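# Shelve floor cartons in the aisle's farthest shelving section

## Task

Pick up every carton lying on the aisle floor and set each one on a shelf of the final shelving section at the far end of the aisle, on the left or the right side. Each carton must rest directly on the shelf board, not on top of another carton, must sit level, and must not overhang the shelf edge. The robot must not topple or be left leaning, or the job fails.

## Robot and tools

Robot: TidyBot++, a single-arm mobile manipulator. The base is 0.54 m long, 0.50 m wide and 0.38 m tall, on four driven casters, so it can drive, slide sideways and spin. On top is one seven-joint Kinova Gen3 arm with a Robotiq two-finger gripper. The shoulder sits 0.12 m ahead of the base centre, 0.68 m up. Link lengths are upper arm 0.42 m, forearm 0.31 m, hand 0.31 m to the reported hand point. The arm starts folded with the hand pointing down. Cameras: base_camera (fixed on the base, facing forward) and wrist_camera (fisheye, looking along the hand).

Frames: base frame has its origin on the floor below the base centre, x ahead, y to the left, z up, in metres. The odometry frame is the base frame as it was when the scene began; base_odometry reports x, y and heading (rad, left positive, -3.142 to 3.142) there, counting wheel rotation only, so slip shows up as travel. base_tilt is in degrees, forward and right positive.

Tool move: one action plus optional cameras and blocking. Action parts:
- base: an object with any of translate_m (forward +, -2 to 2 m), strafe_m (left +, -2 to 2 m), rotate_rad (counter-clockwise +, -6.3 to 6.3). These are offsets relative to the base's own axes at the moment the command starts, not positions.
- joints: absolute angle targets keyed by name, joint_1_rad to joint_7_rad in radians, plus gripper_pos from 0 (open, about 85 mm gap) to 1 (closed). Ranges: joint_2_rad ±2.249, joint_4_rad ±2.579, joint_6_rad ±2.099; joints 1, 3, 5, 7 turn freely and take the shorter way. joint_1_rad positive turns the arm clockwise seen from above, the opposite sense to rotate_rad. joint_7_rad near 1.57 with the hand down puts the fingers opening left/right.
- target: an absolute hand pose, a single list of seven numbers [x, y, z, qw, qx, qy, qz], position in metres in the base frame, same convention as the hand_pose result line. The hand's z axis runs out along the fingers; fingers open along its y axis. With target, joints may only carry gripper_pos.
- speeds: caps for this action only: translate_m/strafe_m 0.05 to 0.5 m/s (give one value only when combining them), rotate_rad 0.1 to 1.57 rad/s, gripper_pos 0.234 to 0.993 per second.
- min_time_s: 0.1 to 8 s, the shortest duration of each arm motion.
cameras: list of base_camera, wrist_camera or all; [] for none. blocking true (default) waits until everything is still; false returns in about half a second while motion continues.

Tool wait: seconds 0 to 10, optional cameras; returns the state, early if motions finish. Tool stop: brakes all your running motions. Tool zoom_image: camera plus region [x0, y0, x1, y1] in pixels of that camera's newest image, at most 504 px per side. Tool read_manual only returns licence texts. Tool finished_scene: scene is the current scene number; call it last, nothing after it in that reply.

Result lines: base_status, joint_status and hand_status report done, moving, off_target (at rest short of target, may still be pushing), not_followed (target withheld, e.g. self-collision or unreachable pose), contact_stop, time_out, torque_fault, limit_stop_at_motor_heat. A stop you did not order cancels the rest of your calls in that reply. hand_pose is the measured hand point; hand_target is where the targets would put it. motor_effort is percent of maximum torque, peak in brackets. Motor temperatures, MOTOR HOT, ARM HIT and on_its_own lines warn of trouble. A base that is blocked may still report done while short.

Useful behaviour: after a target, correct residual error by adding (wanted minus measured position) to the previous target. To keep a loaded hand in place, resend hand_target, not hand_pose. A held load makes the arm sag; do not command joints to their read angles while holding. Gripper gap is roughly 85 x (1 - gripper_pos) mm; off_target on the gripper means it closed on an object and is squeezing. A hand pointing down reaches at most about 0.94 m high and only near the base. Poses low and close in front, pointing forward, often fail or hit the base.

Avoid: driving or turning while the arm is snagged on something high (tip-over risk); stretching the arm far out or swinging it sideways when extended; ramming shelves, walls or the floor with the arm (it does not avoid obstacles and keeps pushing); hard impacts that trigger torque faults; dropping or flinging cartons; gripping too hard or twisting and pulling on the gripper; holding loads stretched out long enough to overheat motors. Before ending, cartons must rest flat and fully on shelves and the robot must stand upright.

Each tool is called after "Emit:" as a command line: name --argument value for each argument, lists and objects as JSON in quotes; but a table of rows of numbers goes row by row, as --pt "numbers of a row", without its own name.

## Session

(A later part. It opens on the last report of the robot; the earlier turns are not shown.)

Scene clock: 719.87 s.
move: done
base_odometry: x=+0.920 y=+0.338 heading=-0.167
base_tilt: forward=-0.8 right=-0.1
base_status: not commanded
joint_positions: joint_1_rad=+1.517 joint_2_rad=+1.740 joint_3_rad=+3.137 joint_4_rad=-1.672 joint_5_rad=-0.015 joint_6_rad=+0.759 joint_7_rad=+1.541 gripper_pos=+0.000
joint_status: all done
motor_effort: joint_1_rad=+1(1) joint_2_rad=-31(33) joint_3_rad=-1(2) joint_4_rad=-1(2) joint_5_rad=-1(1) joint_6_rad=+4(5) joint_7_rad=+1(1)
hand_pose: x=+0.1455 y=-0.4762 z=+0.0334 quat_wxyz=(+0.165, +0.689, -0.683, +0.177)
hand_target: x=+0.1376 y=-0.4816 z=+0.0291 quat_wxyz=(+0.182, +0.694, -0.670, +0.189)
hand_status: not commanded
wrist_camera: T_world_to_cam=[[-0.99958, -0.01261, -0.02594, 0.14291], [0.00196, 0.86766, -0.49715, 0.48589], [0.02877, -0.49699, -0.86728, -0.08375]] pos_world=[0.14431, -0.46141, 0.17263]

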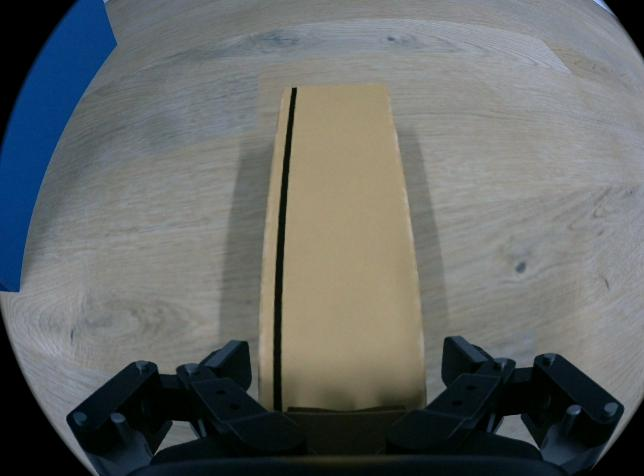

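Emit:
move --joints '{"gripper_pos": 0.38}' --speeds '{"gripper_pos": 0.234}'

Emit:
move --joints '{"joint_2_rad": 1.208, "joint_4_rad": -2.133, "joint_6_rad": 0.751}' --min_time_s 4

Emit:
move --joints '{"joint_2_rad": -0.156, "joint_4_rad": -2.153, "joint_6_rad": -0.66}' --min_time_s 4

Emit:
move --joints '{"joint_1_rad": -0.03}' --min_time_s 5 --cameras '["wrist_camera"]'

Scene clock: 730.80 s.
move: off_target
base_odometry: x=+0.920 y=+0.338 heading=-0.167
base_tilt: forward=-0.8 right=+0.0
base_status: not commanded
joint_positions: joint_1_rad=+1.517 joint_2_rad=+1.740 joint_3_rad=+3.137 joint_4_rad=-1.672 joint_5_rad=-0.015 joint_6_rad=+0.763 joint_7_rad=+1.541 gripper_pos=+0.367
joint_status: gripper_pos off_target (ended at +0.367, target +0.380)
motor_effort: joint_1_rad=+1(1) joint_2_rad=-28(31) joint_3_rad=-2(2) joint_4_rad=+1(2) joint_5_rad=-1(2) joint_6_rad=+4(4) joint_7_rad=+1(1)
hand_pose: x=+0.1456 y=-0.4774 z=+0.0340 quat_wxyz=(+0.166, +0.689, -0.682, +0.179)
hand_target: x=+0.1376 y=-0.4816 z=+0.0291 quat_wxyz=(+0.182, +0.694, -0.670, +0.189)
hand_status: not commanded
pictures: none

Scene clock: 735.13 s.
move: done
base_odometry: x=+0.920 y=+0.338 heading=-0.167
base_tilt: forward=-0.8 right=-0.1
base_status: not commanded
joint_positions: joint_1_rad=+1.517 joint_2_rad=+1.256 joint_3_rad=+3.137 joint_4_rad=-2.118 joint_5_rad=-0.015 joint_6_rad=+0.764 joint_7_rad=+1.541 gripper_pos=+0.367
joint_status: all done
motor_effort: joint_1_rad=+1(1) joint_2_rad=-31(32) joint_3_rad=-1(2) joint_4_rad=+0(3) joint_5_rad=-1(2) joint_6_rad=+4(5) joint_7_rad=+1(1)
hand_pose: x=+0.1460 y=-0.4845 z=+0.2378 quat_wxyz=(+0.179, +0.686, -0.678, +0.192)
hand_target: x=+0.1380 y=-0.4939 z=+0.2579 quat_wxyz=(+0.189, +0.692, -0.668, +0.196)
hand_status: not commanded
pictures: none

Scene clock: 739.73 s.
move: done
base_odometry: x=+0.920 y=+0.338 heading=-0.167
base_tilt: forward=-0.8 right=-0.1
base_status: not commanded
joint_positions: joint_1_rad=+1.517 joint_2_rad=-0.130 joint_3_rad=+3.137 joint_4_rad=-2.130 joint_5_rad=-0.015 joint_6_rad=-0.610 joint_7_rad=+1.541 gripper_pos=+0.367
joint_status: all done
motor_effort: joint_1_rad=+1(1) joint_2_rad=-11(33) joint_3_rad=-1(2) joint_4_rad=+16(17) joint_5_rad=-1(2) joint_6_rad=+4(6) joint_7_rad=+1(1)
hand_pose: x=+0.1457 y=-0.3880 z=+0.6998 quat_wxyz=(+0.173, +0.689, -0.676, +0.197)
hand_target: x=+0.1334 y=-0.3656 z=+0.6920 quat_wxyz=(+0.167, +0.699, -0.674, +0.173)
hand_status: not commanded
pictures: none

Scene clock: 745.03 s.
move: done
base_odometry: x=+0.920 y=+0.338 heading=-0.167
base_tilt: forward=-0.9 right=-0.1
base_status: not commanded
joint_positions: joint_1_rad=-0.005 joint_2_rad=-0.130 joint_3_rad=+3.137 joint_4_rad=-2.130 joint_5_rad=-0.015 joint_6_rad=-0.611 joint_7_rad=+1.541 gripper_pos=+0.367
joint_status: all done
motor_effort: joint_1_rad=+1(2) joint_2_rad=-11(11) joint_3_rad=-1(1) joint_4_rad=+15(17) joint_5_rad=+0(2) joint_6_rad=+5(5) joint_7_rad=+1(1)
hand_pose: x=+0.5075 y=+0.0075 z=+0.6996 quat_wxyz=(-0.010, +0.965, -0.014, +0.262)
hand_target: x=+0.4847 y=+0.0123 z=+0.6920 quat_wxyz=(-0.004, +0.971, +0.015, +0.240)
hand_status: not commanded
wrist_camera: T_world_to_cam=[[-0.02248, -0.99898, -0.03909, 0.04882], [-0.84579, 0.03985, -0.53202, 0.85749], [0.53303, 0.0211, -0.84583, 0.44927]] pos_world=[0.48688, 0.00511, 0.83811]

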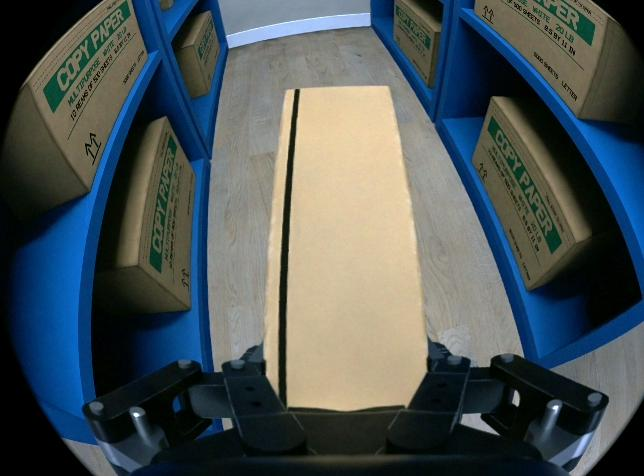

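Emit:
move --base '{"translate_m": 0.487}' --speeds '{"translate_m": 0.3}'

Emit:
move --base '{"translate_m": -0.004, "strafe_m": -0.037, "rotate_rad": 0.144}' --speeds '{"rotate_rad": 0.4, "translate_m": 0.1}'

Emit:
move --base '{"translate_m": 0.9}' --speeds '{"translate_m": 0.3}' --cameras '["wrist_camera"]'

Scene clock: 759.73 s.
move: done
base_odometry: x=+1.401 y=+0.257 heading=-0.167
base_tilt: forward=-0.8 right=-0.1
base_status: done
joint_positions: joint_1_rad=-0.006 joint_2_rad=-0.139 joint_3_rad=+3.137 joint_4_rad=-2.137 joint_5_rad=-0.015 joint_6_rad=-0.618 joint_7_rad=+1.541 gripper_pos=+0.367
joint_status: not commanded
motor_effort: joint_1_rad=+1(2) joint_2_rad=-10(14) joint_3_rad=-1(1) joint_4_rad=+16(17) joint_5_rad=-1(1) joint_6_rad=+5(5) joint_7_rad=+1(1)
hand_pose: x=+0.5031 y=+0.0080 z=+0.6992 quat_wxyz=(-0.011, +0.965, -0.014, +0.260)
hand_target: x=+0.4847 y=+0.0123 z=+0.6920 quat_wxyz=(-0.004, +0.971, +0.015, +0.240)
hand_status: not commanded
pictures: none

Scene clock: 760.67 s.
move: done
base_odometry: x=+1.391 y=+0.221 heading=-0.024
base_tilt: forward=-0.8 right=-0.1
base_status: done
joint_positions: joint_1_rad=-0.008 joint_2_rad=-0.139 joint_3_rad=+3.137 joint_4_rad=-2.137 joint_5_rad=-0.015 joint_6_rad=-0.618 joint_7_rad=+1.541 gripper_pos=+0.367
joint_status: not commanded
motor_effort: joint_1_rad=+1(2) joint_2_rad=-11(11) joint_3_rad=+0(2) joint_4_rad=+16(16) joint_5_rad=-1(2) joint_6_rad=+5(5) joint_7_rad=+1(1)
hand_pose: x=+0.5031 y=+0.0088 z=+0.6992 quat_wxyz=(-0.011, +0.965, -0.013, +0.260)
hand_target: x=+0.4847 y=+0.0123 z=+0.6920 quat_wxyz=(-0.004, +0.971, +0.015, +0.240)
hand_status: not commanded
pictures: none

Scene clock: 764.63 s.
move: done
base_odometry: x=+2.291 y=+0.199 heading=-0.024
base_tilt: forward=-0.8 right=-0.1
base_status: done
joint_positions: joint_1_rad=-0.008 joint_2_rad=-0.140 joint_3_rad=+3.137 joint_4_rad=-2.137 joint_5_rad=-0.015 joint_6_rad=-0.618 joint_7_rad=+1.541 gripper_pos=+0.367
joint_status: not commanded
motor_effort: joint_1_rad=+1(1) joint_2_rad=-11(13) joint_3_rad=+0(1) joint_4_rad=+16(17) joint_5_rad=-1(2) joint_6_rad=+4(5) joint_7_rad=+1(1)
hand_pose: x=+0.5028 y=+0.0088 z=+0.6994 quat_wxyz=(-0.011, +0.965, -0.013, +0.260)
hand_target: x=+0.4847 y=+0.0123 z=+0.6920 quat_wxyz=(-0.004, +0.971, +0.015, +0.240)
hand_status: not commanded
wrist_camera: T_world_to_cam=[[-0.01921, -0.99905, -0.03906, 0.04831], [-0.84778, 0.03698, -0.52905, 0.85239], [0.52999, 0.02295, -0.84769, 0.45438]] pos_world=[0.48275, 0.00631, 0.83802]

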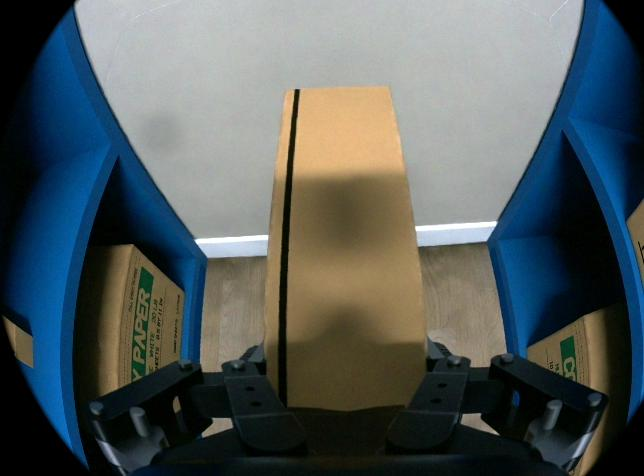

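Emit:
move --base '{"translate_m": 0.115}' --speeds '{"translate_m": 0.2}'

Emit:
move --joints '{"joint_1_rad": -1.59}' --min_time_s 6 --cameras '["wrist_camera"]'

Scene clock: 773.00 s.
move: done
base_odometry: x=+2.406 y=+0.196 heading=-0.024
base_tilt: forward=-0.8 right=-0.1
base_status: done
joint_positions: joint_1_rad=-0.008 joint_2_rad=-0.141 joint_3_rad=+3.137 joint_4_rad=-2.137 joint_5_rad=-0.015 joint_6_rad=-0.619 joint_7_rad=+1.541 gripper_pos=+0.367
joint_status: not commanded
motor_effort: joint_1_rad=+1(1) joint_2_rad=-11(13) joint_3_rad=-1(2) joint_4_rad=+15(17) joint_5_rad=-1(2) joint_6_rad=+5(5) joint_7_rad=+1(1)
hand_pose: x=+0.5026 y=+0.0088 z=+0.6995 quat_wxyz=(-0.011, +0.965, -0.013, +0.260)
hand_target: x=+0.4847 y=+0.0123 z=+0.6920 quat_wxyz=(-0.004, +0.971, +0.015, +0.240)
hand_status: not commanded
pictures: none

Scene clock: 779.30 s.
move: done
base_odometry: x=+2.406 y=+0.196 heading=-0.024
base_tilt: forward=-0.8 right=-0.1
base_status: not commanded
joint_positions: joint_1_rad=-1.565 joint_2_rad=-0.141 joint_3_rad=+3.137 joint_4_rad=-2.137 joint_5_rad=-0.015 joint_6_rad=-0.619 joint_7_rad=+1.541 gripper_pos=+0.367
joint_status: all done
motor_effort: joint_1_rad=+1(2) joint_2_rad=-11(11) joint_3_rad=-1(2) joint_4_rad=+15(17) joint_5_rad=-1(2) joint_6_rad=+5(5) joint_7_rad=+1(1)
hand_pose: x=+0.1154 y=+0.3837 z=+0.6995 quat_wxyz=(-0.190, +0.696, +0.669, +0.178)
hand_target: x=+0.1106 y=+0.3658 z=+0.6920 quat_wxyz=(-0.171, +0.680, +0.693, +0.168)
hand_status: not commanded
wrist_camera: T_world_to_cam=[[0.9987, -0.03266, -0.03902, -0.07285], [-0.04838, -0.84719, -0.52908, 0.75714], [-0.01578, 0.53029, -0.84767, 0.5195]] pos_world=[0.11758, 0.36358, 0.83812]

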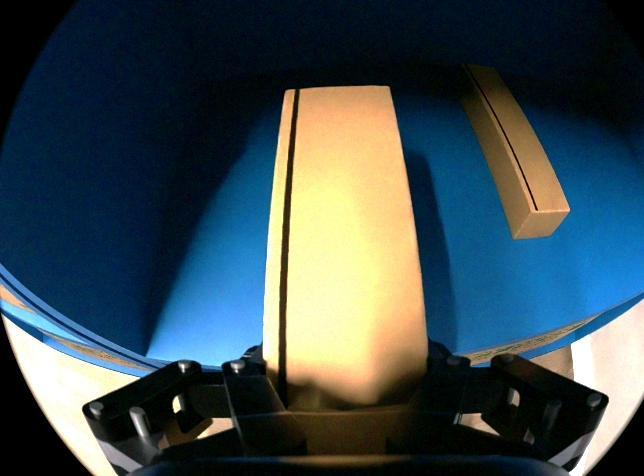

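Emit:
move --joints '{"joint_2_rad": 0.525, "joint_4_rad": -1.642, "joint_6_rad": -0.415}' --min_time_s 5

Scene clock: 801.87 s.
move: done
base_odometry: x=+2.406 y=+0.196 heading=-0.024
base_tilt: forward=-0.9 right=-0.1
base_status: not commanded
joint_positions: joint_1_rad=-1.565 joint_2_rad=+0.499 joint_3_rad=+3.137 joint_4_rad=-1.666 joint_5_rad=-0.015 joint_6_rad=-0.473 joint_7_rad=+1.541 gripper_pos=+0.367
joint_status: all done
motor_effort: joint_1_rad=+1(1) joint_2_rad=-31(32) joint_3_rad=-1(1) joint_4_rad=+14(17) joint_5_rad=-1(2) joint_6_rad=+4(5) joint_7_rad=+1(1)
hand_pose: x=+0.1164 y=+0.6118 z=+0.6023 quat_wxyz=(-0.182, +0.699, +0.670, +0.169)
hand_target: x=+0.1054 y=+0.6361 z=+0.6056 quat_wxyz=(-0.197, +0.673, +0.686, +0.193)
hand_status: not commanded
pictures: none

Emit:
move --joints '{"joint_2_rad": 0.565, "joint_4_rad": -1.733, "joint_6_rad": -0.34}' --min_time_s 3

Scene clock: 818.87 s.
move: done
base_odometry: x=+2.406 y=+0.196 heading=-0.024
base_tilt: forward=-0.8 right=-0.1
base_status: not commanded
joint_positions: joint_1_rad=-1.565 joint_2_rad=+0.534 joint_3_rad=+3.137 joint_4_rad=-1.712 joint_5_rad=-0.015 joint_6_rad=-0.398 joint_7_rad=+1.541 gripper_pos=+0.367
joint_status: all done
motor_effort: joint_1_rad=+1(1) joint_2_rad=-31(32) joint_3_rad=-1(2) joint_4_rad=+14(16) joint_5_rad=-1(2) joint_6_rad=+4(5) joint_7_rad=+1(1)
hand_pose: x=+0.1166 y=+0.6082 z=+0.5741 quat_wxyz=(-0.180, +0.700, +0.670, +0.168)
hand_target: x=+0.1059 y=+0.6102 z=+0.5555 quat_wxyz=(-0.178, +0.678, +0.691, +0.174)
hand_status: not commanded
pictures: none

Emit:
move --joints '{"joint_2_rad": 0.583, "joint_6_rad": -0.322}' --min_time_s 2

Scene clock: 829.00 s.
move: done
base_odometry: x=+2.406 y=+0.196 heading=-0.024
base_tilt: forward=-0.9 right=-0.2
base_status: not commanded
joint_positions: joint_1_rad=-1.565 joint_2_rad=+0.545 joint_3_rad=+3.137 joint_4_rad=-1.712 joint_5_rad=-0.015 joint_6_rad=-0.382 joint_7_rad=+1.541 gripper_pos=+0.367
joint_status: all done
motor_effort: joint_1_rad=+1(1) joint_2_rad=-30(32) joint_3_rad=-1(2) joint_4_rad=+13(15) joint_5_rad=-1(2) joint_6_rad=+5(5) joint_7_rad=+1(1)
hand_pose: x=+0.1167 y=+0.6115 z=+0.5700 quat_wxyz=(-0.182, +0.700, +0.670, +0.170)
hand_target: x=+0.1059 y=+0.6128 z=+0.5472 quat_wxyz=(-0.178, +0.678, +0.691, +0.174)
hand_status: not commanded
pictures: none

Emit:
move --joints '{"joint_2_rad": 0.603, "joint_6_rad": -0.305}' --min_time_s 2

Scene clock: 834.13 s.
move: done
base_odometry: x=+2.406 y=+0.196 heading=-0.024
base_tilt: forward=-0.8 right=-0.1
base_status: not commanded
joint_positions: joint_1_rad=-1.565 joint_2_rad=+0.550 joint_3_rad=+3.137 joint_4_rad=-1.712 joint_5_rad=-0.015 joint_6_rad=-0.366 joint_7_rad=+1.541 gripper_pos=+0.367
joint_status: all done
motor_effort: joint_1_rad=+1(1) joint_2_rad=-28(30) joint_3_rad=-1(2) joint_4_rad=+12(14) joint_5_rad=-1(2) joint_6_rad=+5(6) joint_7_rad=+1(1)
hand_pose: x=+0.1168 y=+0.6152 z=+0.5694 quat_wxyz=(-0.186, +0.699, +0.669, +0.173)
hand_target: x=+0.1058 y=+0.6146 z=+0.5375 quat_wxyz=(-0.177, +0.678, +0.692, +0.173)
hand_status: not commanded
pictures: none

Emit:
move --joints '{"joint_4_rad": -1.763, "joint_6_rad": -0.325}' --min_time_s 2 --cameras '["wrist_camera"]'

Scene clock: 842.63 s.
move: done
base_odometry: x=+2.406 y=+0.196 heading=-0.024
base_tilt: forward=-0.9 right=-0.2
base_status: not commanded
joint_positions: joint_1_rad=-1.565 joint_2_rad=+0.550 joint_3_rad=+3.137 joint_4_rad=-1.714 joint_5_rad=-0.015 joint_6_rad=-0.363 joint_7_rad=+1.541 gripper_pos=+0.367
joint_status: all done
motor_effort: joint_1_rad=+1(1) joint_2_rad=-23(28) joint_3_rad=-1(2) joint_4_rad=+9(14) joint_5_rad=-2(2) joint_6_rad=+2(5) joint_7_rad=+1(1)
hand_pose: x=+0.1168 y=+0.6150 z=+0.5690 quat_wxyz=(-0.186, +0.699, +0.669, +0.174)
hand_target: x=+0.1062 y=+0.5942 z=+0.5237 quat_wxyz=(-0.159, +0.683, +0.696, +0.156)
hand_status: not commanded
wrist_camera: T_world_to_cam=[[0.99853, -0.03694, -0.03963, -0.06881], [-0.05217, -0.85301, -0.51928, 0.88252], [-0.01462, 0.52058, -0.85369, 0.29552]] pos_world=[0.11907, 0.59642, 0.70783]

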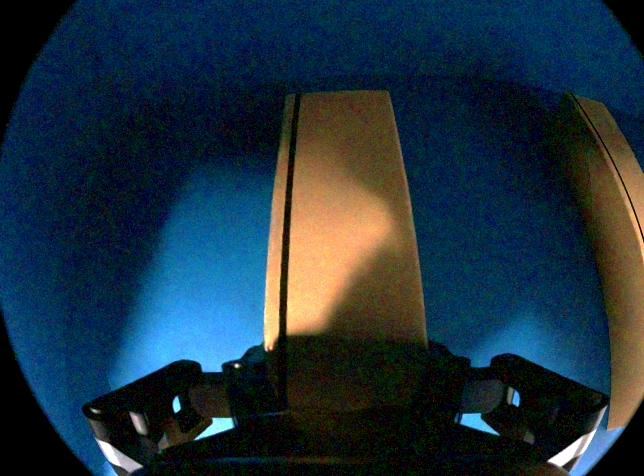

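Emit:
move --joints '{"joint_2_rad": 0.575, "joint_4_rad": -1.737, "joint_6_rad": -0.34}' --min_time_s 1

Emit:
move --joints '{"gripper_pos": 0.2}' --speeds '{"gripper_pos": 0.234}'

Emit:
move --joints '{"joint_2_rad": 0.40, "joint_4_rad": -1.72, "joint_6_rad": -0.40, "gripper_pos": 0.1}' --min_time_s 3

Emit:
move --joints '{"joint_2_rad": -0.156, "joint_4_rad": -2.153, "joint_6_rad": -0.61, "gripper_pos": 0.0}' --min_time_s 3 --cameras '["wrist_camera"]'

Scene clock: 854.53 s.
move: done
base_odometry: x=+2.406 y=+0.196 heading=-0.024
base_tilt: forward=-0.9 right=-0.1
base_status: not commanded
joint_positions: joint_1_rad=-1.565 joint_2_rad=+0.550 joint_3_rad=+3.137 joint_4_rad=-1.714 joint_5_rad=-0.015 joint_6_rad=-0.363 joint_7_rad=+1.541 gripper_pos=+0.367
joint_status: all done
motor_effort: joint_1_rad=+1(1) joint_2_rad=-23(24) joint_3_rad=-1(1) joint_4_rad=+8(10) joint_5_rad=-1(2) joint_6_rad=+2(2) joint_7_rad=+1(1)
hand_pose: x=+0.1168 y=+0.6150 z=+0.5690 quat_wxyz=(-0.186, +0.699, +0.669, +0.174)
hand_target: x=+0.1060 y=+0.6070 z=+0.5479 quat_wxyz=(-0.173, +0.679, +0.693, +0.170)
hand_status: not commanded
pictures: none

Scene clock: 855.83 s.
move: done
base_odometry: x=+2.406 y=+0.196 heading=-0.024
base_tilt: forward=-0.8 right=-0.1
base_status: not commanded
joint_positions: joint_1_rad=-1.565 joint_2_rad=+0.557 joint_3_rad=+3.137 joint_4_rad=-1.722 joint_5_rad=-0.015 joint_6_rad=-0.363 joint_7_rad=+1.541 gripper_pos=+0.200
joint_status: all done
motor_effort: joint_1_rad=+1(1) joint_2_rad=-31(31) joint_3_rad=-1(2) joint_4_rad=+14(14) joint_5_rad=-1(2) joint_6_rad=+4(4) joint_7_rad=+1(1)
hand_pose: x=+0.1168 y=+0.6102 z=+0.5615 quat_wxyz=(-0.181, +0.700, +0.670, +0.169)
hand_target: x=+0.1060 y=+0.6070 z=+0.5479 quat_wxyz=(-0.173, +0.679, +0.693, +0.170)
hand_status: not commanded
pictures: none

Scene clock: 859.13 s.
move: done
base_odometry: x=+2.406 y=+0.196 heading=-0.024
base_tilt: forward=-0.8 right=-0.2
base_status: not commanded
joint_positions: joint_1_rad=-1.565 joint_2_rad=+0.447 joint_3_rad=+3.137 joint_4_rad=-1.722 joint_5_rad=-0.015 joint_6_rad=-0.363 joint_7_rad=+1.541 gripper_pos=+0.100
joint_status: all done
motor_effort: joint_1_rad=+1(1) joint_2_rad=-29(32) joint_3_rad=-1(2) joint_4_rad=+14(16) joint_5_rad=-1(2) joint_6_rad=+5(6) joint_7_rad=+1(1)
hand_pose: x=+0.1168 y=+0.6197 z=+0.6287 quat_wxyz=(-0.219, +0.689, +0.660, +0.205)
hand_target: x=+0.1059 y=+0.6131 z=+0.6522 quat_wxyz=(-0.218, +0.667, +0.680, +0.214)
hand_status: not commanded
pictures: none

Scene clock: 862.47 s.
move: done
base_odometry: x=+2.406 y=+0.196 heading=-0.024
base_tilt: forward=-0.9 right=-0.1
base_status: not commanded
joint_positions: joint_1_rad=-1.565 joint_2_rad=-0.128 joint_3_rad=+3.137 joint_4_rad=-2.132 joint_5_rad=-0.015 joint_6_rad=-0.561 joint_7_rad=+1.541 gripper_pos=+0.000
joint_status: all done
motor_effort: joint_1_rad=+1(1) joint_2_rad=-11(30) joint_3_rad=+0(1) joint_4_rad=+16(17) joint_5_rad=-1(1) joint_6_rad=+5(6) joint_7_rad=+1(1)
hand_pose: x=+0.1156 y=+0.4014 z=+0.7065 quat_wxyz=(-0.208, +0.691, +0.664, +0.195)
hand_target: x=+0.1104 y=+0.3794 z=+0.6996 quat_wxyz=(-0.189, +0.675, +0.689, +0.185)
hand_status: not commanded
wrist_camera: T_world_to_cam=[[0.99869, -0.03145, -0.04033, -0.07182], [-0.04888, -0.81922, -0.57139, 0.79454], [-0.01507, 0.57261, -0.81969, 0.4792]] pos_world=[0.11778, 0.37425, 0.84389]

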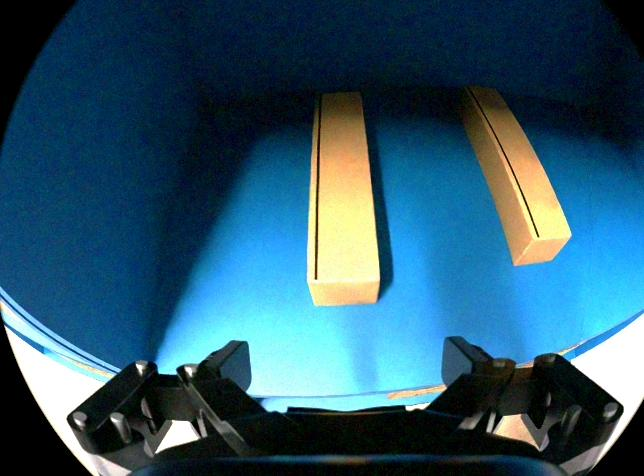

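Emit:
finished_scene --scene 2

The scene is finished: the task was done.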